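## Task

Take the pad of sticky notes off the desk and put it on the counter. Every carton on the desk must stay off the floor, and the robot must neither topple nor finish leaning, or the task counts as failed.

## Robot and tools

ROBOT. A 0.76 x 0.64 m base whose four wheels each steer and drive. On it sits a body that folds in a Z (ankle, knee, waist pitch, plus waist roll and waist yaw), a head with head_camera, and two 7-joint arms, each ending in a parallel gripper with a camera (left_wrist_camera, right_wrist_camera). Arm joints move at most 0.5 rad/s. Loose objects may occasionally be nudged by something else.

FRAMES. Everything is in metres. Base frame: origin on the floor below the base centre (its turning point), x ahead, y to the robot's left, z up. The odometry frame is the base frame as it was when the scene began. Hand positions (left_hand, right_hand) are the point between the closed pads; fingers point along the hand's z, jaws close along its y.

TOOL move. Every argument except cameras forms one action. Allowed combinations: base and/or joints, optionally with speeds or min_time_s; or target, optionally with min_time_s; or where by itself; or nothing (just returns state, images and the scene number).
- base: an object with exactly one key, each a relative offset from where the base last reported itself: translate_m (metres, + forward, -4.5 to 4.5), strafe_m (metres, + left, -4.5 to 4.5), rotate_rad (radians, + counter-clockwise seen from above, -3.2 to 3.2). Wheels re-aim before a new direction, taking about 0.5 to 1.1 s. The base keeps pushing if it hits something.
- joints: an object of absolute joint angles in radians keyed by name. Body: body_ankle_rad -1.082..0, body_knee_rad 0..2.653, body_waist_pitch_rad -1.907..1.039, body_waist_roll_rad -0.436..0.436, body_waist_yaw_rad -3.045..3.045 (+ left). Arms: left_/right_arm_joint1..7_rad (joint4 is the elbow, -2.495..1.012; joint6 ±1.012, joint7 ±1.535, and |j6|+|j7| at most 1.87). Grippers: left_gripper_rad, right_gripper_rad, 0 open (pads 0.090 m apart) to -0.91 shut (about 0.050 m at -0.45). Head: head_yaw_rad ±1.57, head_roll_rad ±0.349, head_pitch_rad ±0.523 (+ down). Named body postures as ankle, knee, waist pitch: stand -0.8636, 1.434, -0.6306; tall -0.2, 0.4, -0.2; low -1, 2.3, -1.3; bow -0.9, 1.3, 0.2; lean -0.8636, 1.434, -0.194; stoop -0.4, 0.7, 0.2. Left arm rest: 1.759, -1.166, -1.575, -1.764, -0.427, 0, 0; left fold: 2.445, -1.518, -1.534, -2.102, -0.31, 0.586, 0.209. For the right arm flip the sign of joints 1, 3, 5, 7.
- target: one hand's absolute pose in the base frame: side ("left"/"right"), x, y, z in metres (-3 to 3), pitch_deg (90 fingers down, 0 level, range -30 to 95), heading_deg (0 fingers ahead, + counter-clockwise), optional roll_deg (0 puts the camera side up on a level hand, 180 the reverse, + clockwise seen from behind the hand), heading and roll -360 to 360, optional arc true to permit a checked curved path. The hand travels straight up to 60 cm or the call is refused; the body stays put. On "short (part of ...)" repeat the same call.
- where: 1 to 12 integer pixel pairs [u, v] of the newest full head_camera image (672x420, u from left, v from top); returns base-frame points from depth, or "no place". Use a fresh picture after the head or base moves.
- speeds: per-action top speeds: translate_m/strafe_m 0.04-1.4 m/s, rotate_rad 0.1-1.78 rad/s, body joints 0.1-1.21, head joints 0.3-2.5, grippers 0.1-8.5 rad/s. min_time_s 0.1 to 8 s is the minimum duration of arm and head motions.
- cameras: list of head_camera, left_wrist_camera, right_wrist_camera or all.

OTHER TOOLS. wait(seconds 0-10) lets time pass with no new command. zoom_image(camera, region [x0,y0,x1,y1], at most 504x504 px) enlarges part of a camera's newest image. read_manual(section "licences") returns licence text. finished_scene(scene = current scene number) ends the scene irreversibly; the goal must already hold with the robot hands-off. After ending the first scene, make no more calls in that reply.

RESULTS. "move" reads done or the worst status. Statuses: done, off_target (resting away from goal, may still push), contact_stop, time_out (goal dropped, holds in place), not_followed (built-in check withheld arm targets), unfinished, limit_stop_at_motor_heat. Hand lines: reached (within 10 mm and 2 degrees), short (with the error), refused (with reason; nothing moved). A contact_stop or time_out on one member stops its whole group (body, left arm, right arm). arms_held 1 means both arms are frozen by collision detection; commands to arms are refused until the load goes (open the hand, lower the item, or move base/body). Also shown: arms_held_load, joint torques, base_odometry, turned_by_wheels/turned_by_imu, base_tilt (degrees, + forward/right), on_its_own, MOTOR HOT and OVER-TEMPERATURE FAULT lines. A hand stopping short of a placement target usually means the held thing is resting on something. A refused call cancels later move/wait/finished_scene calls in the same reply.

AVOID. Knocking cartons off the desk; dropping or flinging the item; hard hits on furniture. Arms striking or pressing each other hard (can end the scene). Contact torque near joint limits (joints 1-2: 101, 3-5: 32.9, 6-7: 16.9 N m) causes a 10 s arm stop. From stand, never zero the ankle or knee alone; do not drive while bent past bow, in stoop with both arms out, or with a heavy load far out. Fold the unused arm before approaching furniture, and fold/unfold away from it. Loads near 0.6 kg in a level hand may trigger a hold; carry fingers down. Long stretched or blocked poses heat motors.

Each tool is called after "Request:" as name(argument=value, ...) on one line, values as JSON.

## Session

Request:
move(joints={"head_yaw_rad":1.0}, cameras=["head_camera"])

Scene clock: 1.53 s.
Joint torques (N m): left_arm=[-16.81 10.94 -6 -14.05 0.04 -2.54 0.06] | right_arm=[14.06 7.22 5.93 -14.04 -0.03 -2.41 -0.05]
move: done
base_odometry: x=+0.000 y=+0.000 heading=+0.000
turned_by_wheels: +0.000
turned_by_imu: +0.000
base_tilt: forward=+0.1 right=+0.8
base_status: not commanded
joint_positions: body_ankle_rad=-0.864 body_knee_rad=+1.434 body_waist_pitch_rad=-0.631 body_waist_roll_rad=+0.000 body_waist_yaw_rad=+0.000 left_arm_joint1_rad=+1.737 left_arm_joint2_rad=-1.164 left_arm_joint3_rad=-1.607 left_arm_joint4_rad=-1.798 left_arm_joint5_rad=-0.436 left_arm_joint6_rad=-0.012 left_arm_joint7_rad=-0.008 left_gripper_rad=+0.000 right_arm_joint1_rad=-1.779 right_arm_joint2_rad=-1.191 right_arm_joint3_rad=+1.554 right_arm_joint4_rad=-1.726 right_arm_joint5_rad=+0.418 right_arm_joint6_rad=+0.064 right_arm_joint7_rad=+0.013 right_gripper_rad=+0.000 head_yaw_rad=+1.000 head_roll_rad=+0.000 head_pitch_rad=+0.000
joint_status: all done
arms_held: 0
arms_held_load: -
chest: x=+0.0060 y=+0.0000 z=+1.1944 quat_wxyz=(+1.000, +0.000, -0.030, +0.000) (m; base frame)
head_camera_pose: x=+0.0016 y=+0.0989 z=+1.5599 quat_wxyz=(+0.542, -0.792, +0.203, -0.194) (m; base frame)
left_hand: x=+0.6065 y=+0.3274 z=+0.9894 quat_wxyz=(+0.033, +0.660, -0.014, +0.750) pitch_deg=-7.4 heading_deg=-3.8 roll_deg=+178.7 fingers_toward=(+0.99, -0.06, +0.13) jaws_along=(-0.07, -1.00, +0.02) (m; base frame)
right_hand: x=+0.5958 y=-0.3072 z=+0.8862 quat_wxyz=(+0.046, -0.732, -0.015, -0.679) pitch_deg=+4.2 heading_deg=+5.0 roll_deg=+182.7 fingers_toward=(+0.99, +0.09, -0.07) jaws_along=(+0.08, -1.00, -0.05) (m; base frame)
pictures: head_camera
camera_calibration:
head_camera: T_world_to_cam=[[0.842183, -0.532192, 0.0866051, -0.0837991], [-0.112585, -0.330647, -0.937015, 1.4945], [0.527307, 0.779387, -0.338383, 0.449905], [0, 0, 0, 1]] pos_world=[0.00159475, 0.0989048, 1.55987]

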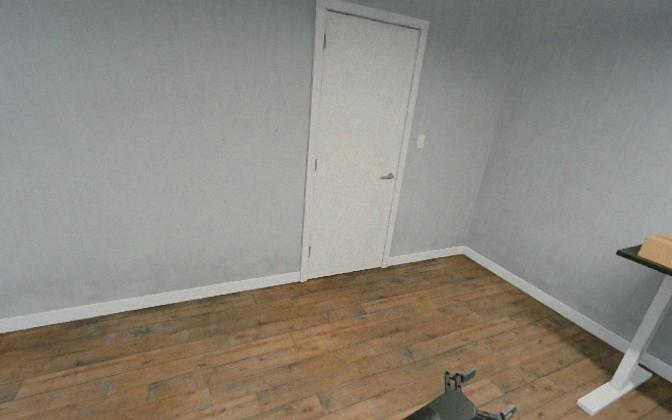

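Request:
move(joints={"head_yaw_rad":-1.5}, cameras=["head_camera"])

Request:
move(joints={"head_yaw_rad":0.0}, cameras=["head_camera"])

Scene clock: 5.43 s.
Joint torques (N m): left_arm=[-17.38 10.79 -6 -13.99 0.07 -2.62 0.06] | right_arm=[14.85 7.8 5.94 -14.1 0.04 -2.37 0.06]
move: done
base_odometry: x=+0.000 y=+0.000 heading=+0.000
turned_by_wheels: +0.000
turned_by_imu: +0.000
base_tilt: forward=+0.1 right=+0.8
base_status: not commanded
joint_positions: body_ankle_rad=-0.864 body_knee_rad=+1.434 body_waist_pitch_rad=-0.631 body_waist_roll_rad=+0.000 body_waist_yaw_rad=+0.000 left_arm_joint1_rad=+1.737 left_arm_joint2_rad=-1.164 left_arm_joint3_rad=-1.607 left_arm_joint4_rad=-1.798 left_arm_joint5_rad=-0.436 left_arm_joint6_rad=-0.012 left_arm_joint7_rad=-0.008 left_gripper_rad=+0.000 right_arm_joint1_rad=-1.779 right_arm_joint2_rad=-1.191 right_arm_joint3_rad=+1.554 right_arm_joint4_rad=-1.726 right_arm_joint5_rad=+0.418 right_arm_joint6_rad=+0.064 right_arm_joint7_rad=+0.013 right_gripper_rad=+0.000 head_yaw_rad=-1.500 head_roll_rad=+0.000 head_pitch_rad=+0.000
joint_status: all done
arms_held: 0
arms_held_load: -
chest: x=+0.0060 y=+0.0000 z=+1.1944 quat_wxyz=(+1.000, +0.000, -0.030, +0.000) (m; base frame)
head_camera_pose: x=+0.0056 y=-0.0976 z=+1.5601 quat_wxyz=(+0.033, -0.026, +0.826, -0.562) (m; base frame)
left_hand: x=+0.6065 y=+0.3274 z=+0.9894 quat_wxyz=(+0.033, +0.660, -0.014, +0.750) pitch_deg=-7.4 heading_deg=-3.8 roll_deg=+178.7 fingers_toward=(+0.99, -0.06, +0.13) jaws_along=(-0.07, -1.00, +0.02) (m; base frame)
right_hand: x=+0.5958 y=-0.3072 z=+0.8862 quat_wxyz=(+0.046, -0.732, -0.015, -0.679) pitch_deg=+4.2 heading_deg=+5.0 roll_deg=+182.7 fingers_toward=(+0.99, +0.09, -0.07) jaws_along=(+0.08, -1.00, -0.05) (m; base frame)
pictures: head_camera
camera_calibration:
head_camera: T_world_to_cam=[[-0.996505, -0.0799052, -0.0243413, 0.0357806], [-0.0066091, 0.365916, -0.930624, 1.48766], [0.0832686, -0.927211, -0.365166, 0.478786], [0, 0, 0, 1]] pos_world=[0.00561983, -0.0975631, 1.56016]

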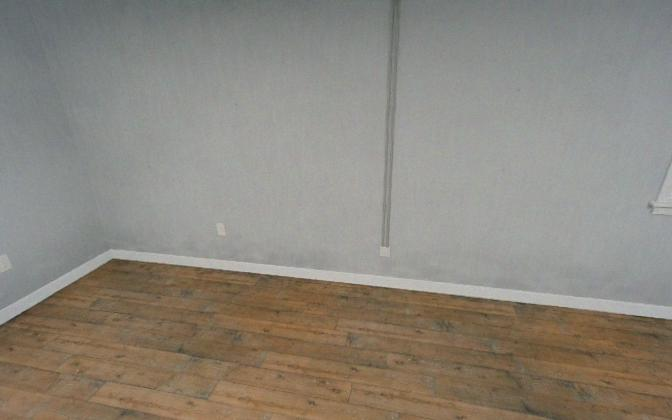

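Scene clock: 7.47 s.
Joint torques (N m): left_arm=[-16.84 10.8 -5.93 -13.88 0.14 -2.57 0.07] | right_arm=[14.25 8.43 5.91 -14.27 0.02 -2.45 0.07]
move: done
base_odometry: x=+0.000 y=+0.000 heading=+0.000
turned_by_wheels: +0.000
turned_by_imu: +0.000
base_tilt: forward=+0.1 right=+0.8
base_status: not commanded
joint_positions: body_ankle_rad=-0.864 body_knee_rad=+1.434 body_waist_pitch_rad=-0.631 body_waist_roll_rad=+0.000 body_waist_yaw_rad=+0.000 left_arm_joint1_rad=+1.737 left_arm_joint2_rad=-1.164 left_arm_joint3_rad=-1.607 left_arm_joint4_rad=-1.798 left_arm_joint5_rad=-0.436 left_arm_joint6_rad=-0.012 left_arm_joint7_rad=-0.008 left_gripper_rad=+0.000 right_arm_joint1_rad=-1.779 right_arm_joint2_rad=-1.191 right_arm_joint3_rad=+1.554 right_arm_joint4_rad=-1.726 right_arm_joint5_rad=+0.418 right_arm_joint6_rad=+0.064 right_arm_joint7_rad=+0.013 right_gripper_rad=+0.000 head_yaw_rad=+0.000 head_roll_rad=+0.000 head_pitch_rad=+0.000
joint_status: all done
arms_held: 0
arms_held_load: -
chest: x=+0.0060 y=+0.0000 z=+1.1944 quat_wxyz=(+1.000, +0.000, -0.030, +0.000) (m; base frame)
head_camera_pose: x=+0.0707 y=+0.0277 z=+1.5641 quat_wxyz=(+0.405, -0.582, +0.563, -0.423) (m; base frame)
left_hand: x=+0.6065 y=+0.3274 z=+0.9894 quat_wxyz=(+0.033, +0.660, -0.014, +0.750) pitch_deg=-7.4 heading_deg=-3.8 roll_deg=+178.7 fingers_toward=(+0.99, -0.06, +0.13) jaws_along=(-0.07, -1.00, +0.02) (m; base frame)
right_hand: x=+0.5958 y=-0.3072 z=+0.8862 quat_wxyz=(+0.046, -0.732, -0.015, -0.679) pitch_deg=+4.2 heading_deg=+5.0 roll_deg=+182.7 fingers_toward=(+0.99, +0.09, -0.07) jaws_along=(+0.08, -1.00, -0.05) (m; base frame)
pictures: head_camera

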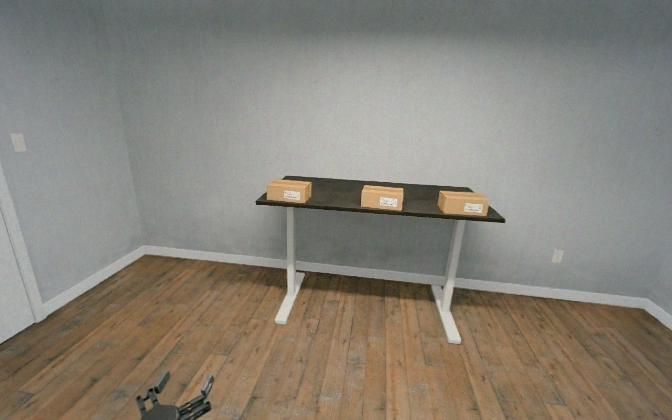

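Request:
move(where=[[260,202],[500,218],[382,198],[363,208],[290,195],[462,206],[425,208],[335,195]])

Scene clock: 10.20 s.
Joint torques (N m): left_arm=[-17.06 10.78 -6.03 -14.06 0.03 -2.56 0.07] | right_arm=[14.15 7.88 5.72 -13.95 -0.14 -2.43 0]
base_odometry: x=+0.000 y=+0.000 heading=+0.000
turned_by_wheels: +0.000
turned_by_imu: +0.000
base_tilt: forward=+0.1 right=+0.8
where, head_camera: pixel (260, 202): x +1.980, y +0.489, z +0.966; pixel (500, 218): x +1.829, y -0.933, z +0.970; pixel (382, 198): x +1.935, y -0.259, z +1.034; pixel (363, 208): x +1.926, y -0.148, z +0.969; pixel (290, 195): x +1.974, y +0.301, z +1.020; pixel (462, 206): x +1.878, y -0.723, z +1.019; pixel (425, 208): x +1.981, y -0.538, z +0.966; pixel (335, 195): x +2.166, y +0.024, z +0.977. By the robot's depth camera.
base_status: not commanded
joint_positions: body_ankle_rad=-0.864 body_knee_rad=+1.434 body_waist_pitch_rad=-0.631 body_waist_roll_rad=+0.000 body_waist_yaw_rad=+0.000 left_arm_joint1_rad=+1.737 left_arm_joint2_rad=-1.164 left_arm_joint3_rad=-1.607 left_arm_joint4_rad=-1.798 left_arm_joint5_rad=-0.436 left_arm_joint6_rad=-0.012 left_arm_joint7_rad=-0.008 left_gripper_rad=+0.000 right_arm_joint1_rad=-1.779 right_arm_joint2_rad=-1.191 right_arm_joint3_rad=+1.554 right_arm_joint4_rad=-1.726 right_arm_joint5_rad=+0.418 right_arm_joint6_rad=+0.064 right_arm_joint7_rad=+0.013 right_gripper_rad=+0.000 head_yaw_rad=+0.000 head_roll_rad=+0.000 head_pitch_rad=+0.000
joint_status: all done
arms_held: 0
arms_held_load: -
chest: x=+0.0060 y=+0.0000 z=+1.1944 quat_wxyz=(+1.000, +0.000, -0.030, +0.000) (m; base frame)
head_camera_pose: x=+0.0707 y=+0.0277 z=+1.5641 quat_wxyz=(+0.405, -0.582, +0.563, -0.423) (m; base frame)
left_hand: x=+0.6065 y=+0.3274 z=+0.9894 quat_wxyz=(+0.033, +0.660, -0.014, +0.750) pitch_deg=-7.4 heading_deg=-3.8 roll_deg=+178.7 fingers_toward=(+0.99, -0.06, +0.13) jaws_along=(-0.07, -1.00, +0.02) (m; base frame)
right_hand: x=+0.5958 y=-0.3072 z=+0.8862 quat_wxyz=(+0.046, -0.732, -0.015, -0.679) pitch_deg=+4.2 heading_deg=+5.0 roll_deg=+182.7 fingers_toward=(+0.99, +0.09, -0.07) jaws_along=(+0.08, -1.00, -0.05) (m; base frame)
pictures: none

Request:
move(base={"rotate_rad":-0.106}, joints={"left_arm_joint1_rad":2.445,"left_arm_joint2_rad":-1.518,"left_arm_joint3_rad":-1.534,"left_arm_joint4_rad":-2.102,"left_arm_joint5_rad":-0.31,"left_arm_joint6_rad":0.586,"left_arm_joint7_rad":0.209,"body_ankle_rad":-0.4,"body_knee_rad":0.7,"body_waist_pitch_rad":0.2})

Request:
move(target={"side":"right","x":0.66,"y":-0.15,"z":1.19,"pitch_deg":72,"heading_deg":0,"roll_deg":0,"arc":true})

Request:
move(base={"translate_m":0.97}, cameras=["head_camera","right_wrist_camera"])

Scene clock: 15.80 s.
Joint torques (N m): left_arm=[17.18 -0.76 0.7 -8.8 0.41 0.07 0.44] | right_arm=[-0.37 6.05 4.04 -11.8 0.04 -1.98 0.05]
move: done
base_odometry: x=+0.000 y=+0.000 heading=-0.106
turned_by_wheels: -0.106
turned_by_imu: -0.106
base_tilt: forward=+0.1 right=+0.8
base_status: done
joint_positions: body_ankle_rad=-0.400 body_knee_rad=+0.700 body_waist_pitch_rad=+0.200 body_waist_roll_rad=+0.000 body_waist_yaw_rad=+0.000 left_arm_joint1_rad=+2.443 left_arm_joint2_rad=-1.515 left_arm_joint3_rad=-1.535 left_arm_joint4_rad=-2.101 left_arm_joint5_rad=-0.311 left_arm_joint6_rad=+0.584 left_arm_joint7_rad=+0.207 left_gripper_rad=+0.000 right_arm_joint1_rad=-1.780 right_arm_joint2_rad=-1.191 right_arm_joint3_rad=+1.555 right_arm_joint4_rad=-1.726 right_arm_joint5_rad=+0.418 right_arm_joint6_rad=+0.064 right_arm_joint7_rad=+0.013 right_gripper_rad=+0.000 head_yaw_rad=+0.000 head_roll_rad=+0.000 head_pitch_rad=+0.000
joint_status: all done
arms_held: 0
arms_held_load: -
chest: x=+0.2934 y=+0.0000 z=+1.2801 quat_wxyz=(+0.969, +0.000, +0.247, +0.000) (m; base frame)
head_camera_pose: x=+0.5446 y=+0.0277 z=+1.5589 quat_wxyz=(+0.234, -0.677, +0.653, -0.246) (m; base frame)
left_hand: x=+0.2447 y=+0.2407 z=+0.6617 quat_wxyz=(+0.006, +0.993, +0.099, +0.056) pitch_deg=+83.5 heading_deg=-0.2 roll_deg=+168.4 fingers_toward=(+0.11, +0.00, -0.99) jaws_along=(+0.20, -0.98, +0.02) (m; base frame)
right_hand: x=+0.6287 y=-0.3075 z=+0.7053 quat_wxyz=(+0.048, -0.892, -0.002, -0.450) pitch_deg=+36.2 heading_deg=+6.2 roll_deg=+186.0 fingers_toward=(+0.80, +0.09, -0.59) jaws_along=(+0.05, -1.00, -0.08) (m; base frame)
pictures: none

Scene clock: 21.53 s.
Joint torques (N m): left_arm=[16.55 -0.62 0.72 -8.64 0.35 0.06 0.33] | right_arm=[15.39 0.29 4.21 12.56 0.19 0.12 0.29]
move: done
base_odometry: x=+0.000 y=+0.000 heading=-0.106
turned_by_wheels: +0.000
turned_by_imu: -0.001
base_tilt: forward=+0.3 right=+0.9
base_status: not commanded
joint_positions: body_ankle_rad=-0.400 body_knee_rad=+0.700 body_waist_pitch_rad=+0.200 body_waist_roll_rad=+0.000 body_waist_yaw_rad=+0.000 left_arm_joint1_rad=+2.444 left_arm_joint2_rad=-1.516 left_arm_joint3_rad=-1.535 left_arm_joint4_rad=-2.101 left_arm_joint5_rad=-0.311 left_arm_joint6_rad=+0.585 left_arm_joint7_rad=+0.208 left_gripper_rad=+0.000 right_arm_joint1_rad=-1.105 right_arm_joint2_rad=+1.254 right_arm_joint3_rad=+2.087 right_arm_joint4_rad=-2.027 right_arm_joint5_rad=+0.505 right_arm_joint6_rad=-0.692 right_arm_joint7_rad=+0.810 right_gripper_rad=+0.000 head_yaw_rad=+0.000 head_roll_rad=+0.000 head_pitch_rad=+0.000
joint_status: not commanded
arms_held: 0
arms_held_load: -
chest: x=+0.2934 y=+0.0000 z=+1.2801 quat_wxyz=(+0.969, +0.000, +0.247, +0.000) (m; base frame)
head_camera_pose: x=+0.5446 y=+0.0277 z=+1.5589 quat_wxyz=(+0.234, -0.677, +0.653, -0.246) (m; base frame)
left_hand: x=+0.2441 y=+0.2407 z=+0.6617 quat_wxyz=(+0.006, +0.993, +0.100, +0.056) pitch_deg=+83.6 heading_deg=+0.0 roll_deg=+168.6 fingers_toward=(+0.11, +0.00, -0.99) jaws_along=(+0.20, -0.98, +0.02) (m; base frame)
right_hand: x=+0.6602 y=-0.1499 z=+1.1893 quat_wxyz=(-0.156, +0.000, -0.988, -0.001) pitch_deg=+72.1 heading_deg=+0.4 roll_deg=+0.4 fingers_toward=(+0.31, +0.00, -0.95) jaws_along=(+0.00, +1.00, +0.00) (m; base frame)
right_hand_status: reached (checked arc, turning the hand the other way up, to end with the hand's camera side up, planned for 5.2 s): 1 mm and 0.2 deg off.
pictures: none

Scene clock: 26.17 s.
Joint torques (N m): left_arm=[16.63 -0.17 0.64 -7.85 0.39 -0.07 0.31] | right_arm=[14.71 -0.34 4.1 12.34 0.17 0.24 0]
move: done
base_odometry: x=+0.965 y=-0.099 heading=-0.104
turned_by_wheels: +0.002
turned_by_imu: +0.000
base_tilt: forward=+0.2 right=+0.8
base_status: done
joint_positions: body_ankle_rad=-0.400 body_knee_rad=+0.700 body_waist_pitch_rad=+0.200 body_waist_roll_rad=+0.000 body_waist_yaw_rad=+0.000 left_arm_joint1_rad=+2.444 left_arm_joint2_rad=-1.516 left_arm_joint3_rad=-1.534 left_arm_joint4_rad=-2.102 left_arm_joint5_rad=-0.311 left_arm_joint6_rad=+0.585 left_arm_joint7_rad=+0.208 left_gripper_rad=+0.000 right_arm_joint1_rad=-1.104 right_arm_joint2_rad=+1.254 right_arm_joint3_rad=+2.087 right_arm_joint4_rad=-2.027 right_arm_joint5_rad=+0.506 right_arm_joint6_rad=-0.692 right_arm_joint7_rad=+0.811 right_gripper_rad=+0.000 head_yaw_rad=+0.000 head_roll_rad=+0.000 head_pitch_rad=+0.000
joint_status: not commanded
arms_held: 0
arms_held_load: -
chest: x=+0.2937 y=+0.0000 z=+1.2800 quat_wxyz=(+0.969, +0.000, +0.248, +0.000) (m; base frame)
head_camera_pose: x=+0.5450 y=+0.0277 z=+1.5587 quat_wxyz=(+0.234, -0.677, +0.654, -0.246) (m; base frame)
left_hand: x=+0.2448 y=+0.2405 z=+0.6620 quat_wxyz=(+0.006, +0.993, +0.100, +0.056) pitch_deg=+83.5 heading_deg=-0.2 roll_deg=+168.4 fingers_toward=(+0.11, +0.00, -0.99) jaws_along=(+0.20, -0.98, +0.02) (m; base frame)
right_hand: x=+0.6604 y=-0.1500 z=+1.1895 quat_wxyz=(-0.156, +0.000, -0.988, -0.001) pitch_deg=+72.1 heading_deg=+0.3 roll_deg=+0.3 fingers_toward=(+0.31, +0.00, -0.95) jaws_along=(+0.00, +1.00, +0.00) (m; base frame)
pictures: head_camera, right_wrist_camera
camera_calibration:
head_camera: T_world_to_cam=[[0.0251535, -0.999319, 0.0270153, -0.0281895], [-0.769639, -0.0366044, -0.637429, 1.41398], [0.637984, -0.00475844, -0.770035, 0.852729], [0, 0, 0, 1]] pos_world=[0.544939, 0.0276454, 1.55871]
right_wrist_camera: T_world_to_cam=[[0.0159057, -0.999744, 0.0161017, -0.184544], [-0.973369, -0.0117989, 0.228938, 0.375183], [-0.228689, -0.0193143, -0.973308, 1.44413], [0, 0, 0, 1]] pos_world=[0.698384, -0.152178, 1.32266]

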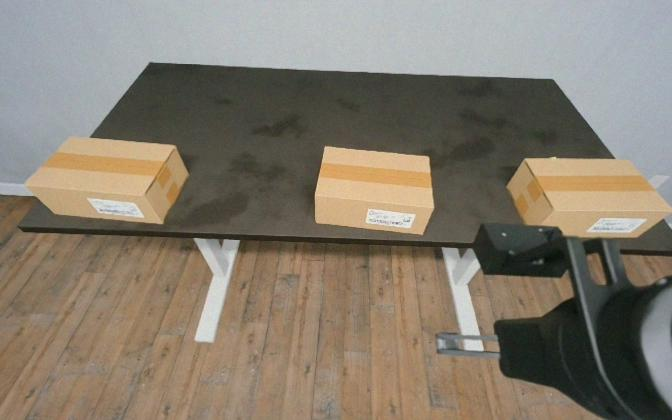

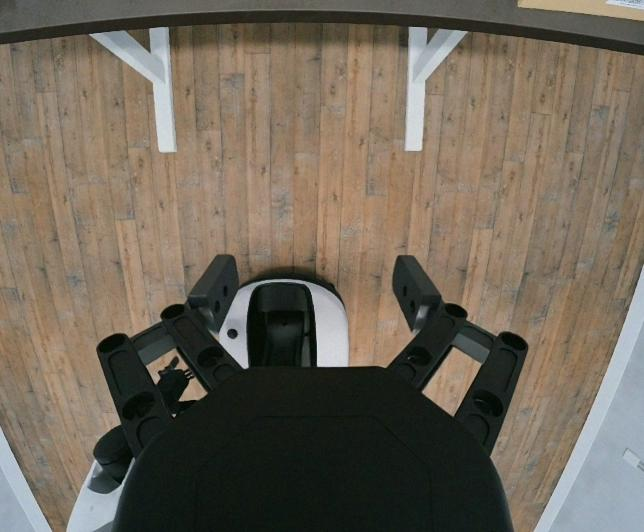

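Request:
zoom_image(camera="head_camera", region=[500, 130, 670, 240])

Request:
move(where=[[553,157],[526,160],[552,235],[610,160],[340,238],[526,180],[590,175]])

Scaled by 2.965.

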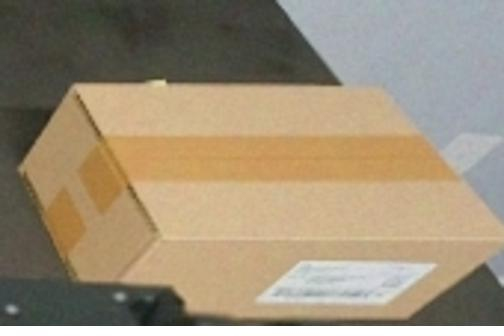

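Scene clock: 26.87 s.
Joint torques (N m): left_arm=[16.87 0.14 0.55 -8.02 0.41 -0.07 0.39] | right_arm=[13.83 -0.14 4.17 12.67 0.06 0.29 0.13]
base_odometry: x=+0.965 y=-0.099 heading=-0.104
turned_by_wheels: +0.000
turned_by_imu: +0.000
base_tilt: forward=+0.3 right=+0.8
where, head_camera: pixel (553, 157): x +1.224, y -0.559, z +0.996; pixel (526, 160): x +1.135, y -0.424, z +1.057; pixel (552, 235): no place (The depth camera has no reading there.); pixel (610, 160): x +1.145, y -0.629, z +1.058; pixel (340, 238): x +0.962, y +0.012, z +0.955; pixel (526, 180): x +1.095, y -0.423, z +1.030; pixel (590, 175): x +1.091, y -0.556, z +1.057. By the robot's depth camera.
base_status: done
joint_positions: body_ankle_rad=-0.400 body_knee_rad=+0.700 body_waist_pitch_rad=+0.200 body_waist_roll_rad=+0.000 body_waist_yaw_rad=+0.000 left_arm_joint1_rad=+2.444 left_arm_joint2_rad=-1.516 left_arm_joint3_rad=-1.534 left_arm_joint4_rad=-2.102 left_arm_joint5_rad=-0.311 left_arm_joint6_rad=+0.585 left_arm_joint7_rad=+0.208 left_gripper_rad=+0.000 right_arm_joint1_rad=-1.104 right_arm_joint2_rad=+1.254 right_arm_joint3_rad=+2.087 right_arm_joint4_rad=-2.027 right_arm_joint5_rad=+0.506 right_arm_joint6_rad=-0.692 right_arm_joint7_rad=+0.811 right_gripper_rad=+0.000 head_yaw_rad=+0.000 head_roll_rad=+0.000 head_pitch_rad=+0.000
joint_status: not commanded
arms_held: 0
arms_held_load: -
chest: x=+0.2937 y=+0.0000 z=+1.2800 quat_wxyz=(+0.969, +0.000, +0.248, +0.000) (m; base frame)
head_camera_pose: x=+0.5450 y=+0.0277 z=+1.5587 quat_wxyz=(+0.234, -0.677, +0.654, -0.246) (m; base frame)
left_hand: x=+0.2448 y=+0.2405 z=+0.6620 quat_wxyz=(+0.006, +0.993, +0.100, +0.056) pitch_deg=+83.5 heading_deg=-0.2 roll_deg=+168.4 fingers_toward=(+0.11, +0.00, -0.99) jaws_along=(+0.20, -0.98, +0.02) (m; base frame)
right_hand: x=+0.6604 y=-0.1500 z=+1.1895 quat_wxyz=(-0.156, +0.000, -0.988, -0.001) pitch_deg=+72.1 heading_deg=+0.3 roll_deg=+0.3 fingers_toward=(+0.31, +0.00, -0.95) jaws_along=(+0.00, +1.00, +0.00) (m; base frame)
pictures: none

Request:
move(base={"strafe_m":-0.53})

Request:
move(base={"translate_m":0.43}, speeds={"translate_m":0.35}, cameras=["head_camera","right_wrist_camera"])

Request:
zoom_image(camera="head_camera", region=[240, 230, 440, 380])

Scene clock: 32.03 s.
Joint torques (N m): left_arm=[16.38 1.31 0.27 -7.89 0.35 -0.05 0.32] | right_arm=[14.29 -0.34 3.83 12.7 -0.22 0.33 -0.14]
move: done
base_odometry: x=+0.910 y=-0.626 heading=-0.108
turned_by_wheels: -0.004
turned_by_imu: -0.004
base_tilt: forward=+0.2 right=+0.8
base_status: done
joint_positions: body_ankle_rad=-0.400 body_knee_rad=+0.700 body_waist_pitch_rad=+0.200 body_waist_roll_rad=+0.000 body_waist_yaw_rad=+0.000 left_arm_joint1_rad=+2.445 left_arm_joint2_rad=-1.518 left_arm_joint3_rad=-1.534 left_arm_joint4_rad=-2.102 left_arm_joint5_rad=-0.311 left_arm_joint6_rad=+0.585 left_arm_joint7_rad=+0.208 left_gripper_rad=+0.000 right_arm_joint1_rad=-1.104 right_arm_joint2_rad=+1.255 right_arm_joint3_rad=+2.087 right_arm_joint4_rad=-2.027 right_arm_joint5_rad=+0.506 right_arm_joint6_rad=-0.692 right_arm_joint7_rad=+0.812 right_gripper_rad=+0.000 head_yaw_rad=+0.000 head_roll_rad=+0.000 head_pitch_rad=+0.000
joint_status: not commanded
arms_held: 0
arms_held_load: -
chest: x=+0.2937 y=+0.0000 z=+1.2800 quat_wxyz=(+0.969, +0.000, +0.248, +0.000) (m; base frame)
head_camera_pose: x=+0.5450 y=+0.0276 z=+1.5587 quat_wxyz=(+0.234, -0.677, +0.654, -0.246) (m; base frame)
left_hand: x=+0.2442 y=+0.2398 z=+0.6620 quat_wxyz=(+0.006, +0.993, +0.101, +0.055) pitch_deg=+83.6 heading_deg=-0.3 roll_deg=+168.1 fingers_toward=(+0.11, +0.00, -0.99) jaws_along=(+0.20, -0.98, +0.02) (m; base frame)
right_hand: x=+0.6603 y=-0.1502 z=+1.1894 quat_wxyz=(-0.156, +0.000, -0.988, +0.000) pitch_deg=+72.1 heading_deg=+0.0 roll_deg=+0.0 fingers_toward=(+0.31, +0.00, -0.95) jaws_along=(+0.00, +1.00, +0.00) (m; base frame)
pictures: none

Scene clock: 35.80 s.
Joint torques (N m): left_arm=[16.7 1.16 0.34 -7.9 0.34 -0.13 0.26] | right_arm=[14.48 -0.27 4.16 12.56 -0.14 0.27 -0.18]
move: done
base_odometry: x=+1.337 y=-0.671 heading=-0.106
turned_by_wheels: +0.002
turned_by_imu: +0.004
base_tilt: forward=+0.2 right=+0.8
base_status: done
joint_positions: body_ankle_rad=-0.400 body_knee_rad=+0.700 body_waist_pitch_rad=+0.200 body_waist_roll_rad=+0.000 body_waist_yaw_rad=+0.000 left_arm_joint1_rad=+2.444 left_arm_joint2_rad=-1.518 left_arm_joint3_rad=-1.534 left_arm_joint4_rad=-2.102 left_arm_joint5_rad=-0.311 left_arm_joint6_rad=+0.585 left_arm_joint7_rad=+0.208 left_gripper_rad=+0.000 right_arm_joint1_rad=-1.104 right_arm_joint2_rad=+1.255 right_arm_joint3_rad=+2.087 right_arm_joint4_rad=-2.027 right_arm_joint5_rad=+0.506 right_arm_joint6_rad=-0.692 right_arm_joint7_rad=+0.812 right_gripper_rad=+0.000 head_yaw_rad=+0.000 head_roll_rad=+0.000 head_pitch_rad=+0.000
joint_status: not commanded
arms_held: 0
arms_held_load: -
chest: x=+0.2937 y=+0.0000 z=+1.2800 quat_wxyz=(+0.969, +0.000, +0.248, +0.000) (m; base frame)
head_camera_pose: x=+0.5449 y=+0.0276 z=+1.5587 quat_wxyz=(+0.234, -0.677, +0.654, -0.246) (m; base frame)
left_hand: x=+0.2449 y=+0.2398 z=+0.6620 quat_wxyz=(+0.006, +0.993, +0.101, +0.056) pitch_deg=+83.5 heading_deg=-0.3 roll_deg=+168.1 fingers_toward=(+0.11, +0.00, -0.99) jaws_along=(+0.20, -0.98, +0.02) (m; base frame)
right_hand: x=+0.6603 y=-0.1502 z=+1.1894 quat_wxyz=(-0.156, +0.000, -0.988, +0.000) pitch_deg=+72.1 heading_deg=+0.0 roll_deg=+0.0 fingers_toward=(+0.31, +0.00, -0.95) jaws_along=(+0.00, +1.00, +0.00) (m; base frame)
pictures: head_camera, right_wrist_camera
camera_calibration:
head_camera: T_world_to_cam=[[0.0251229, -0.999327, 0.0267363, -0.0277375], [-0.769599, -0.0364032, -0.637489, 1.41405], [0.638033, -0.00456064, -0.769996, 0.852635], [0, 0, 0, 1]] pos_world=[0.544939, 0.0276457, 1.55871]
right_wrist_camera: T_world_to_cam=[[0.01567, -0.999721, 0.0176963, -0.186476], [-0.973353, -0.0112024, 0.229039, 0.375151], [-0.228776, -0.0208138, -0.973256, 1.4438], [0, 0, 0, 1]] pos_world=[0.698384, -0.15217, 1.32256]

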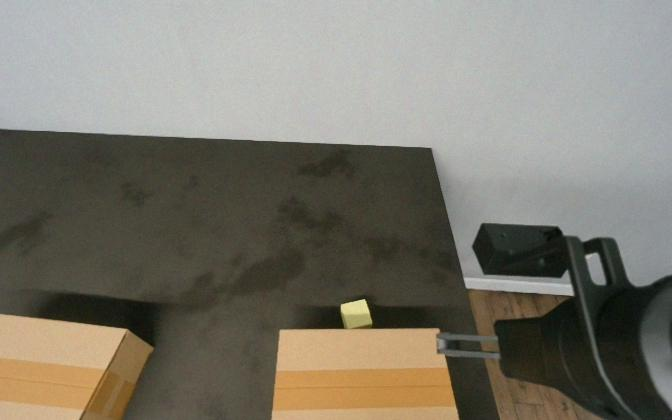

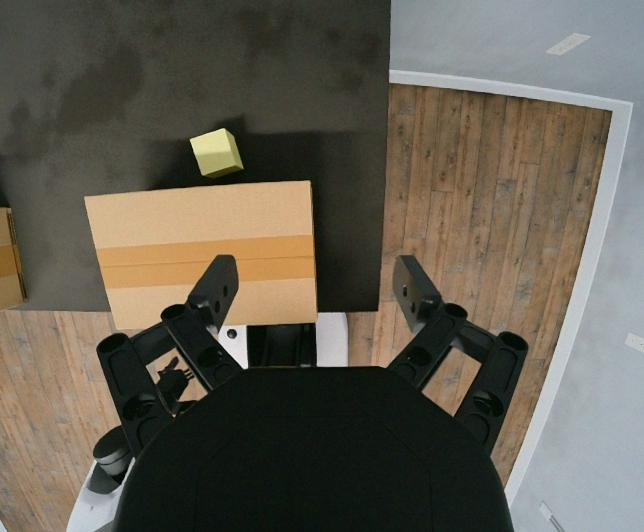

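Scaled by 2.520.

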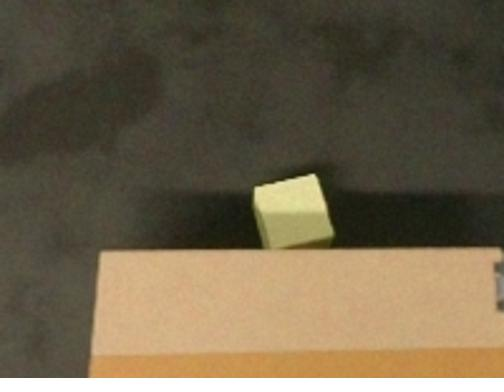

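Request:
move(where=[[342,305],[364,301],[368,312],[345,313],[355,307],[358,322],[290,331],[432,331]])

Request:
zoom_image(camera="right_wrist_camera", region=[160, 110, 280, 200])

Scene clock: 36.57 s.
Joint torques (N m): left_arm=[16.36 0.81 0.45 -7.86 0.32 -0.15 0.25] | right_arm=[14.5 -0.31 3.96 12.46 -0.2 0.28 -0.06]
base_odometry: x=+1.337 y=-0.671 heading=-0.106
turned_by_wheels: +0.000
turned_by_imu: +0.000
base_tilt: forward=+0.3 right=+0.8
where, head_camera: pixel (342, 305): x +0.787, y +0.007, z +0.994; pixel (364, 301): x +0.796, y -0.034, z +0.994; pixel (368, 312): x +0.775, y -0.041, z +0.993; pixel (345, 313): x +0.772, y +0.001, z +0.993; pixel (355, 307): x +0.784, y -0.017, z +0.992; pixel (358, 322): x +0.757, y -0.022, z +0.992; pixel (290, 331): x +0.715, y +0.088, z +1.057; pixel (432, 331): x +0.723, y -0.132, z +1.055. By the robot's depth camera.
base_status: done
joint_positions: body_ankle_rad=-0.400 body_knee_rad=+0.700 body_waist_pitch_rad=+0.200 body_waist_roll_rad=+0.000 body_waist_yaw_rad=+0.000 left_arm_joint1_rad=+2.444 left_arm_joint2_rad=-1.518 left_arm_joint3_rad=-1.534 left_arm_joint4_rad=-2.102 left_arm_joint5_rad=-0.311 left_arm_joint6_rad=+0.585 left_arm_joint7_rad=+0.208 left_gripper_rad=+0.000 right_arm_joint1_rad=-1.104 right_arm_joint2_rad=+1.255 right_arm_joint3_rad=+2.087 right_arm_joint4_rad=-2.027 right_arm_joint5_rad=+0.506 right_arm_joint6_rad=-0.692 right_arm_joint7_rad=+0.812 right_gripper_rad=+0.000 head_yaw_rad=+0.000 head_roll_rad=+0.000 head_pitch_rad=+0.000
joint_status: not commanded
arms_held: 0
arms_held_load: -
chest: x=+0.2937 y=+0.0000 z=+1.2800 quat_wxyz=(+0.969, +0.000, +0.248, +0.000) (m; base frame)
head_camera_pose: x=+0.5449 y=+0.0276 z=+1.5587 quat_wxyz=(+0.234, -0.677, +0.654, -0.246) (m; base frame)
left_hand: x=+0.2449 y=+0.2398 z=+0.6620 quat_wxyz=(+0.006, +0.993, +0.101, +0.056) pitch_deg=+83.5 heading_deg=-0.3 roll_deg=+168.1 fingers_toward=(+0.11, +0.00, -0.99) jaws_along=(+0.20, -0.98, +0.02) (m; base frame)
right_hand: x=+0.6603 y=-0.1502 z=+1.1894 quat_wxyz=(-0.156, +0.000, -0.988, +0.000) pitch_deg=+72.1 heading_deg=+0.0 roll_deg=+0.0 fingers_toward=(+0.31, +0.00, -0.95) jaws_along=(+0.00, +1.00, +0.00) (m; base frame)
pictures: none

Scaled by 4.200 from the camera's 644x532 image, which has a finer 1265x1045 frame.
This view is cut from an older image: the scene may have changed since it was taken.

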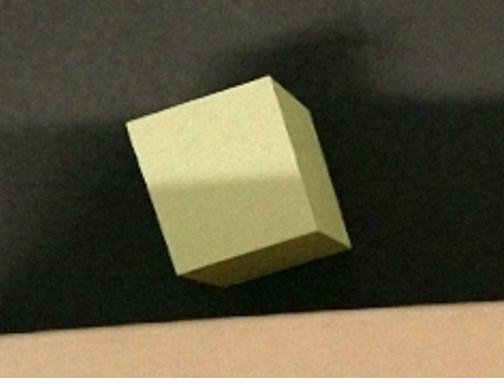

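Request:
move(target={"side":"right","x":0.772,"y":-0.016,"z":1.12,"pitch_deg":84,"heading_deg":18,"roll_deg":0,"arc":true}, cameras=["right_wrist_camera","head_camera"])

Scene clock: 38.70 s.
Joint torques (N m): left_arm=[16.41 1.27 0.38 -7.81 0.29 -0.11 0.3] | right_arm=[14.63 -0.43 3.95 12.75 -0.17 0.15 -0.15]
move: refused
base_odometry: x=+1.337 y=-0.671 heading=-0.106
turned_by_wheels: +0.000
turned_by_imu: +0.000
base_tilt: forward=+0.1 right=+0.9
base_status: not commanded
joint_positions: body_ankle_rad=-0.400 body_knee_rad=+0.700 body_waist_pitch_rad=+0.200 body_waist_roll_rad=+0.000 body_waist_yaw_rad=+0.000 left_arm_joint1_rad=+2.444 left_arm_joint2_rad=-1.518 left_arm_joint3_rad=-1.534 left_arm_joint4_rad=-2.102 left_arm_joint5_rad=-0.311 left_arm_joint6_rad=+0.585 left_arm_joint7_rad=+0.208 left_gripper_rad=+0.000 right_arm_joint1_rad=-1.104 right_arm_joint2_rad=+1.255 right_arm_joint3_rad=+2.087 right_arm_joint4_rad=-2.027 right_arm_joint5_rad=+0.506 right_arm_joint6_rad=-0.692 right_arm_joint7_rad=+0.812 right_gripper_rad=+0.000 head_yaw_rad=+0.000 head_roll_rad=+0.000 head_pitch_rad=+0.000
joint_status: not commanded
arms_held: 0
arms_held_load: -
chest: x=+0.2937 y=+0.0000 z=+1.2800 quat_wxyz=(+0.969, +0.000, +0.248, +0.000) (m; base frame)
head_camera_pose: x=+0.5449 y=+0.0276 z=+1.5587 quat_wxyz=(+0.234, -0.677, +0.654, -0.246) (m; base frame)
left_hand: x=+0.2449 y=+0.2398 z=+0.6620 quat_wxyz=(+0.006, +0.993, +0.101, +0.056) pitch_deg=+83.5 heading_deg=-0.3 roll_deg=+168.1 fingers_toward=(+0.11, +0.00, -0.99) jaws_along=(+0.20, -0.98, +0.02) (m; base frame)
right_hand: x=+0.6603 y=-0.1502 z=+1.1894 quat_wxyz=(-0.156, +0.000, -0.988, +0.000) pitch_deg=+72.1 heading_deg=+0.0 roll_deg=+0.0 fingers_toward=(+0.31, +0.00, -0.95) jaws_along=(+0.00, +1.00, +0.00) (m; base frame)
right_hand_status: refused: the best posture that gets there brings the right wrist within 0.00 rad of the stop that joints 6 and 7 share (needs 0.10 rad clear). Nothing moved. A plan exists at "z" 1.04, or at "pitch_deg" 74.
pictures: head_camera, right_wrist_camera
camera_calibration:
head_camera: T_world_to_cam=[[0.0251229, -0.999327, 0.0267363, -0.0277375], [-0.769599, -0.0364032, -0.637489, 1.41405], [0.638033, -0.00456064, -0.769996, 0.852635], [0, 0, 0, 1]] pos_world=[0.544939, 0.0276457, 1.55871]
right_wrist_camera: T_world_to_cam=[[0.01567, -0.999721, 0.0176963, -0.186476], [-0.973353, -0.0112024, 0.229039, 0.375151], [-0.228776, -0.0208138, -0.973256, 1.4438], [0, 0, 0, 1]] pos_world=[0.698384, -0.15217, 1.32256]

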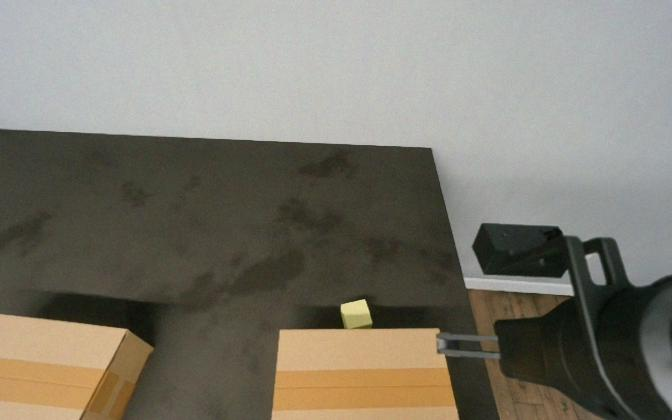

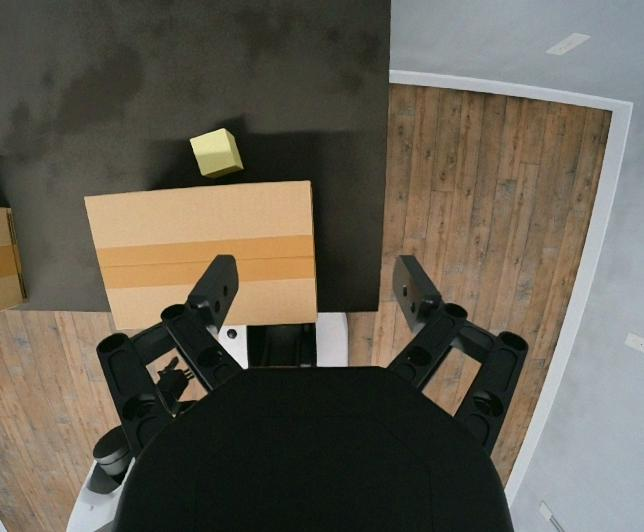

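Request:
move(target={"side":"right","x":0.775,"y":-0.016,"z":1.12,"pitch_deg":74,"heading_deg":18,"roll_deg":0,"arc":true}, cameras=["right_wrist_camera"])

Request:
move(target={"side":"right","x":0.778,"y":-0.016,"z":1.035,"pitch_deg":82,"heading_deg":18,"roll_deg":0,"arc":false}, cameras=["right_wrist_camera","head_camera"])

Scene clock: 42.20 s.
Joint torques (N m): left_arm=[16.54 1.01 0.45 -7.99 0.31 -0.1 0.33] | right_arm=[25.68 -6.09 5.63 12.21 -0.74 0.08 -0.41]
move: done
base_odometry: x=+1.337 y=-0.671 heading=-0.106
turned_by_wheels: +0.000
turned_by_imu: +0.000
base_tilt: forward=+0.2 right=+0.9
base_status: not commanded
joint_positions: body_ankle_rad=-0.400 body_knee_rad=+0.700 body_waist_pitch_rad=+0.200 body_waist_roll_rad=+0.000 body_waist_yaw_rad=+0.000 left_arm_joint1_rad=+2.444 left_arm_joint2_rad=-1.518 left_arm_joint3_rad=-1.534 left_arm_joint4_rad=-2.102 left_arm_joint5_rad=-0.311 left_arm_joint6_rad=+0.585 left_arm_joint7_rad=+0.208 left_gripper_rad=+0.000 right_arm_joint1_rad=-1.689 right_arm_joint2_rad=+1.545 right_arm_joint3_rad=+2.263 right_arm_joint4_rad=-1.481 right_arm_joint5_rad=+0.189 right_arm_joint6_rad=-0.797 right_arm_joint7_rad=+0.595 right_gripper_rad=+0.000 head_yaw_rad=+0.000 head_roll_rad=+0.000 head_pitch_rad=+0.000
joint_status: not commanded
arms_held: 0
arms_held_load: -
chest: x=+0.2937 y=+0.0000 z=+1.2800 quat_wxyz=(+0.969, +0.000, +0.248, +0.000) (m; base frame)
head_camera_pose: x=+0.5449 y=+0.0277 z=+1.5588 quat_wxyz=(+0.234, -0.677, +0.653, -0.246) (m; base frame)
left_hand: x=+0.2449 y=+0.2398 z=+0.6620 quat_wxyz=(+0.006, +0.993, +0.101, +0.056) pitch_deg=+83.5 heading_deg=-0.3 roll_deg=+168.1 fingers_toward=(+0.11, +0.00, -0.99) jaws_along=(+0.20, -0.98, +0.02) (m; base frame)
right_hand: x=+0.7755 y=-0.0166 z=+1.1209 quat_wxyz=(-0.138, +0.154, -0.978, -0.022) pitch_deg=+73.9 heading_deg=+17.9 roll_deg=+0.1 fingers_toward=(+0.26, +0.09, -0.96) jaws_along=(-0.31, +0.95, +0.00) (m; base frame)
right_hand_status: reached (straight line, to end with the hand's camera side forward, planned for 1.6 s): 1 mm and 0.2 deg off.
pictures: right_wrist_camera
camera_calibration:
right_wrist_camera: T_world_to_cam=[[0.322196, -0.946526, 0.0166804, -0.289255], [-0.915464, -0.307039, 0.260102, 0.419807], [-0.241072, -0.0990742, -0.965437, 1.40574], [0, 0, 0, 1]] pos_world=[0.816398, -0.0056181, 1.25278]

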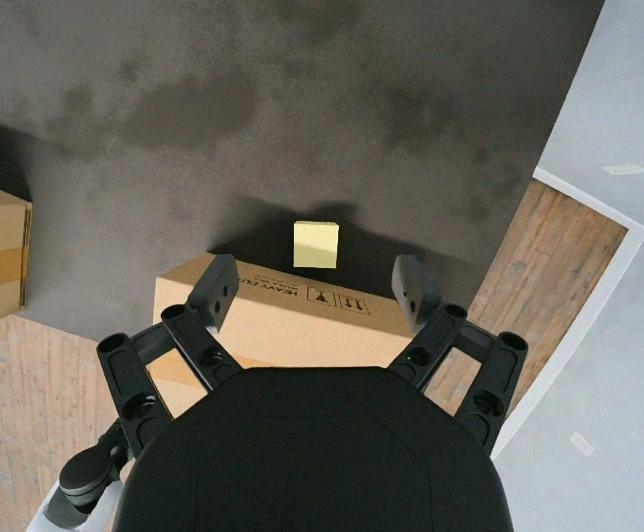

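Scene clock: 43.50 s.
Joint torques (N m): left_arm=[16.98 1.02 0.34 -7.81 0.43 -0.08 0.28] | right_arm=[28.84 -6.12 5.22 11.3 -0.53 -0.13 -0.39]
move: done
base_odometry: x=+1.337 y=-0.671 heading=-0.106
turned_by_wheels: +0.000
turned_by_imu: +0.000
base_tilt: forward=+0.2 right=+0.8
base_status: not commanded
joint_positions: body_ankle_rad=-0.400 body_knee_rad=+0.700 body_waist_pitch_rad=+0.200 body_waist_roll_rad=+0.000 body_waist_yaw_rad=+0.000 left_arm_joint1_rad=+2.444 left_arm_joint2_rad=-1.518 left_arm_joint3_rad=-1.534 left_arm_joint4_rad=-2.102 left_arm_joint5_rad=-0.311 left_arm_joint6_rad=+0.585 left_arm_joint7_rad=+0.208 left_gripper_rad=+0.000 right_arm_joint1_rad=-1.920 right_arm_joint2_rad=+1.631 right_arm_joint3_rad=+2.217 right_arm_joint4_rad=-1.325 right_arm_joint5_rad=+0.162 right_arm_joint6_rad=-0.845 right_arm_joint7_rad=+0.579 right_gripper_rad=+0.000 head_yaw_rad=+0.000 head_roll_rad=+0.000 head_pitch_rad=+0.000
joint_status: not commanded
arms_held: 0
arms_held_load: -
chest: x=+0.2937 y=+0.0000 z=+1.2800 quat_wxyz=(+0.969, +0.000, +0.248, +0.000) (m; base frame)
head_camera_pose: x=+0.5449 y=+0.0277 z=+1.5588 quat_wxyz=(+0.234, -0.677, +0.653, -0.246) (m; base frame)
left_hand: x=+0.2448 y=+0.2398 z=+0.6620 quat_wxyz=(+0.006, +0.993, +0.101, +0.056) pitch_deg=+83.5 heading_deg=-0.3 roll_deg=+168.1 fingers_toward=(+0.11, +0.00, -0.99) jaws_along=(+0.20, -0.98, +0.02) (m; base frame)
right_hand: x=+0.7784 y=-0.0162 z=+1.0358 quat_wxyz=(-0.070, +0.155, -0.985, -0.011) pitch_deg=+81.9 heading_deg=+18.2 roll_deg=+0.3 fingers_toward=(+0.13, +0.04, -0.99) jaws_along=(-0.31, +0.95, +0.00) (m; base frame)
right_hand_status: reached (straight line, to end with the hand's camera side forward, planned for 0.8 s): 1 mm and 0.1 deg off.
pictures: head_camera, right_wrist_camera
camera_calibration:
head_camera: T_world_to_cam=[[0.0252075, -0.999319, 0.0269439, -0.0281103], [-0.769457, -0.0366018, -0.637649, 1.41429], [0.638201, -0.0046586, -0.769856, 0.852405], [0, 0, 0, 1]] pos_world=[0.54494, 0.0276454, 1.55881]
right_wrist_camera: T_world_to_cam=[[0.324783, -0.945689, 0.0137173, -0.287305], [-0.871679, -0.293674, 0.392341, 0.273899], [-0.367005, -0.139383, -0.919717, 1.37423], [0, 0, 0, 1]] pos_world=[0.836411, 0.000278791, 1.16038]

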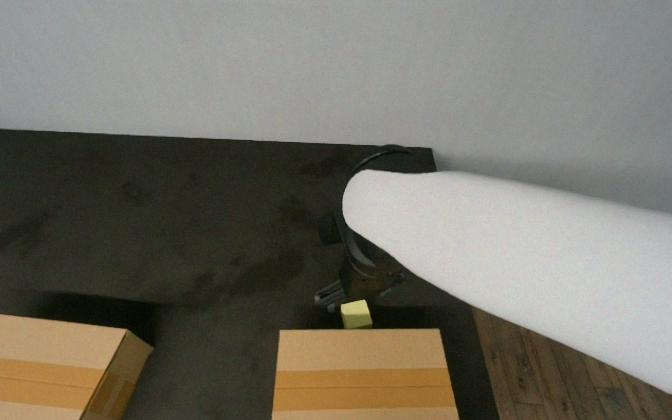

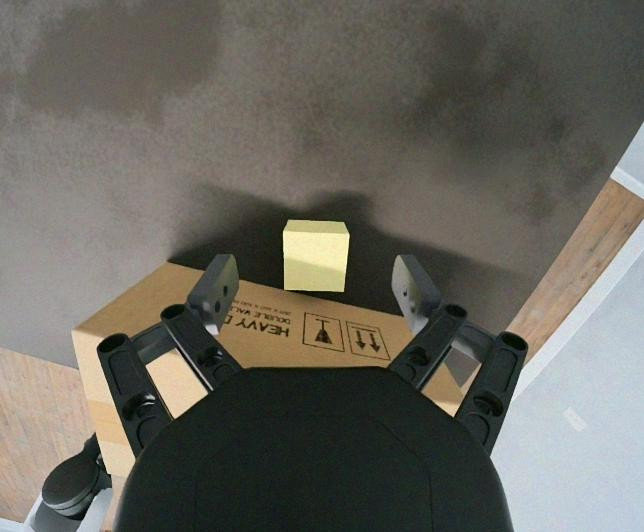

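Request:
move(target={"side":"right","x":0.773,"y":-0.019,"z":0.988,"pitch_deg":82,"heading_deg":18,"roll_deg":0}, cameras=["right_wrist_camera"])

Request:
move(joints={"right_gripper_rad":-0.75}, cameras=["right_wrist_camera"])

Scene clock: 45.50 s.
Joint torques (N m): left_arm=[17.14 1.13 0.27 -7.78 0.37 -0.13 0.21] | right_arm=[28.79 -6.17 5.56 10.36 -0.25 0.33 -0.39]
move: done
base_odometry: x=+1.337 y=-0.671 heading=-0.106
turned_by_wheels: +0.000
turned_by_imu: +0.000
base_tilt: forward=+0.2 right=+0.9
base_status: not commanded
joint_positions: body_ankle_rad=-0.400 body_knee_rad=+0.700 body_waist_pitch_rad=+0.200 body_waist_roll_rad=+0.000 body_waist_yaw_rad=+0.000 left_arm_joint1_rad=+2.444 left_arm_joint2_rad=-1.518 left_arm_joint3_rad=-1.534 left_arm_joint4_rad=-2.102 left_arm_joint5_rad=-0.311 left_arm_joint6_rad=+0.585 left_arm_joint7_rad=+0.208 left_gripper_rad=+0.000 right_arm_joint1_rad=-1.996 right_arm_joint2_rad=+1.631 right_arm_joint3_rad=+2.202 right_arm_joint4_rad=-1.374 right_arm_joint5_rad=+0.085 right_arm_joint6_rad=-0.743 right_arm_joint7_rad=+0.532 right_gripper_rad=+0.000 head_yaw_rad=+0.000 head_roll_rad=+0.000 head_pitch_rad=+0.000
joint_status: not commanded
arms_held: 0
arms_held_load: -
chest: x=+0.2937 y=+0.0000 z=+1.2800 quat_wxyz=(+0.969, +0.000, +0.248, +0.000) (m; base frame)
head_camera_pose: x=+0.5449 y=+0.0277 z=+1.5588 quat_wxyz=(+0.234, -0.677, +0.653, -0.246) (m; base frame)
left_hand: x=+0.2448 y=+0.2398 z=+0.6620 quat_wxyz=(+0.006, +0.993, +0.101, +0.056) pitch_deg=+83.5 heading_deg=-0.3 roll_deg=+168.1 fingers_toward=(+0.11, +0.00, -0.99) jaws_along=(+0.20, -0.98, +0.02) (m; base frame)
right_hand: x=+0.7726 y=-0.0191 z=+0.9881 quat_wxyz=(-0.068, +0.156, -0.985, -0.011) pitch_deg=+82.1 heading_deg=+17.8 roll_deg=-0.2 fingers_toward=(+0.13, +0.04, -0.99) jaws_along=(-0.31, +0.95, +0.00) (m; base frame)
right_hand_status: reached (straight line, to end with the hand's camera side forward, planned for 0.5 s): 0 mm and 0.1 deg off.
pictures: right_wrist_camera
camera_calibration:
right_wrist_camera: T_world_to_cam=[[0.326735, -0.944997, 0.0149865, -0.290216], [-0.870314, -0.294655, 0.394629, 0.283371], [-0.368507, -0.141982, -0.918718, 1.32799], [0, 0, 0, 1]] pos_world=[0.83082, -0.00220524, 1.11257]

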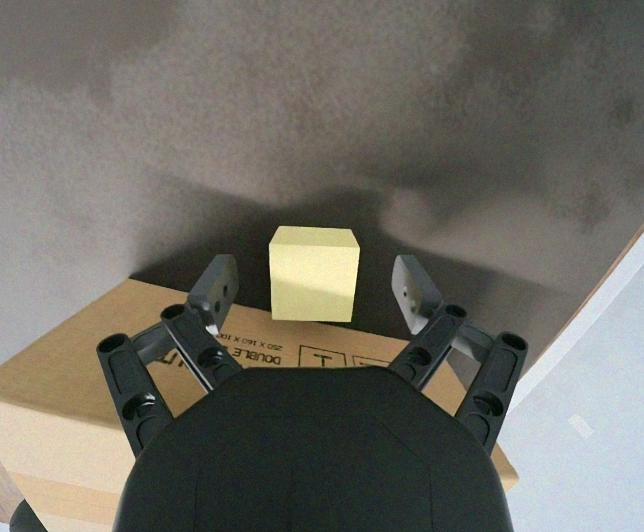

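Scene clock: 46.63 s.
Joint torques (N m): left_arm=[16.95 0.89 0.37 -7.93 0.37 -0.1 0.26] | right_arm=[29.41 -6.12 5.54 10.17 -0.5 0.25 -0.35]
move: off_target
base_odometry: x=+1.337 y=-0.671 heading=-0.106
turned_by_wheels: +0.000
turned_by_imu: +0.000
base_tilt: forward=+0.2 right=+0.8
base_status: not commanded
joint_positions: body_ankle_rad=-0.400 body_knee_rad=+0.700 body_waist_pitch_rad=+0.200 body_waist_roll_rad=+0.000 body_waist_yaw_rad=+0.000 left_arm_joint1_rad=+2.444 left_arm_joint2_rad=-1.518 left_arm_joint3_rad=-1.534 left_arm_joint4_rad=-2.102 left_arm_joint5_rad=-0.311 left_arm_joint6_rad=+0.585 left_arm_joint7_rad=+0.208 left_gripper_rad=+0.000 right_arm_joint1_rad=-1.996 right_arm_joint2_rad=+1.631 right_arm_joint3_rad=+2.202 right_arm_joint4_rad=-1.373 right_arm_joint5_rad=+0.085 right_arm_joint6_rad=-0.742 right_arm_joint7_rad=+0.532 right_gripper_rad=-0.488 head_yaw_rad=+0.000 head_roll_rad=+0.000 head_pitch_rad=+0.000
joint_status: right_gripper_rad off_target (ended at -0.488, target -0.750)
arms_held: 0
arms_held_load: -
chest: x=+0.2937 y=+0.0000 z=+1.2800 quat_wxyz=(+0.969, +0.000, +0.248, +0.000) (m; base frame)
head_camera_pose: x=+0.5449 y=+0.0277 z=+1.5588 quat_wxyz=(+0.234, -0.677, +0.653, -0.246) (m; base frame)
left_hand: x=+0.2448 y=+0.2398 z=+0.6620 quat_wxyz=(+0.006, +0.993, +0.101, +0.056) pitch_deg=+83.5 heading_deg=-0.3 roll_deg=+168.1 fingers_toward=(+0.11, +0.00, -0.99) jaws_along=(+0.20, -0.98, +0.02) (m; base frame)
right_hand: x=+0.7729 y=-0.0190 z=+0.9883 quat_wxyz=(-0.069, +0.156, -0.985, -0.011) pitch_deg=+82.0 heading_deg=+17.9 roll_deg=-0.1 fingers_toward=(+0.13, +0.04, -0.99) jaws_along=(-0.31, +0.95, +0.00) (m; base frame)
pictures: right_wrist_camera
camera_calibration:
right_wrist_camera: T_world_to_cam=[[0.326474, -0.945092, 0.0146971, -0.289749], [-0.870661, -0.294638, 0.393876, 0.284549], [-0.367918, -0.141386, -0.919046, 1.32822], [0, 0, 0, 1]] pos_world=[0.831017, -0.00220854, 1.11288]

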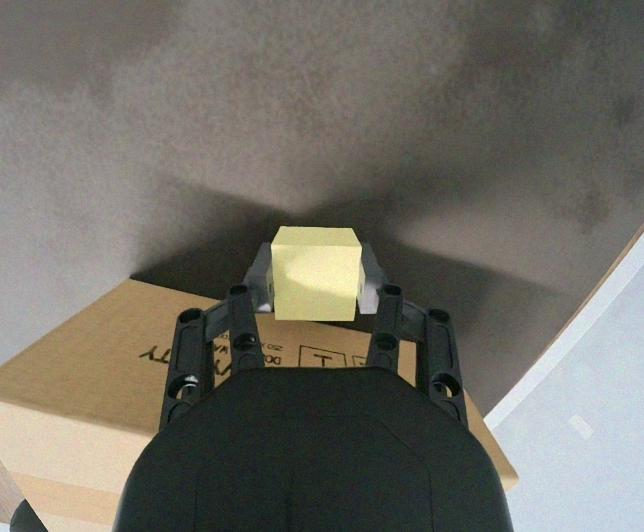

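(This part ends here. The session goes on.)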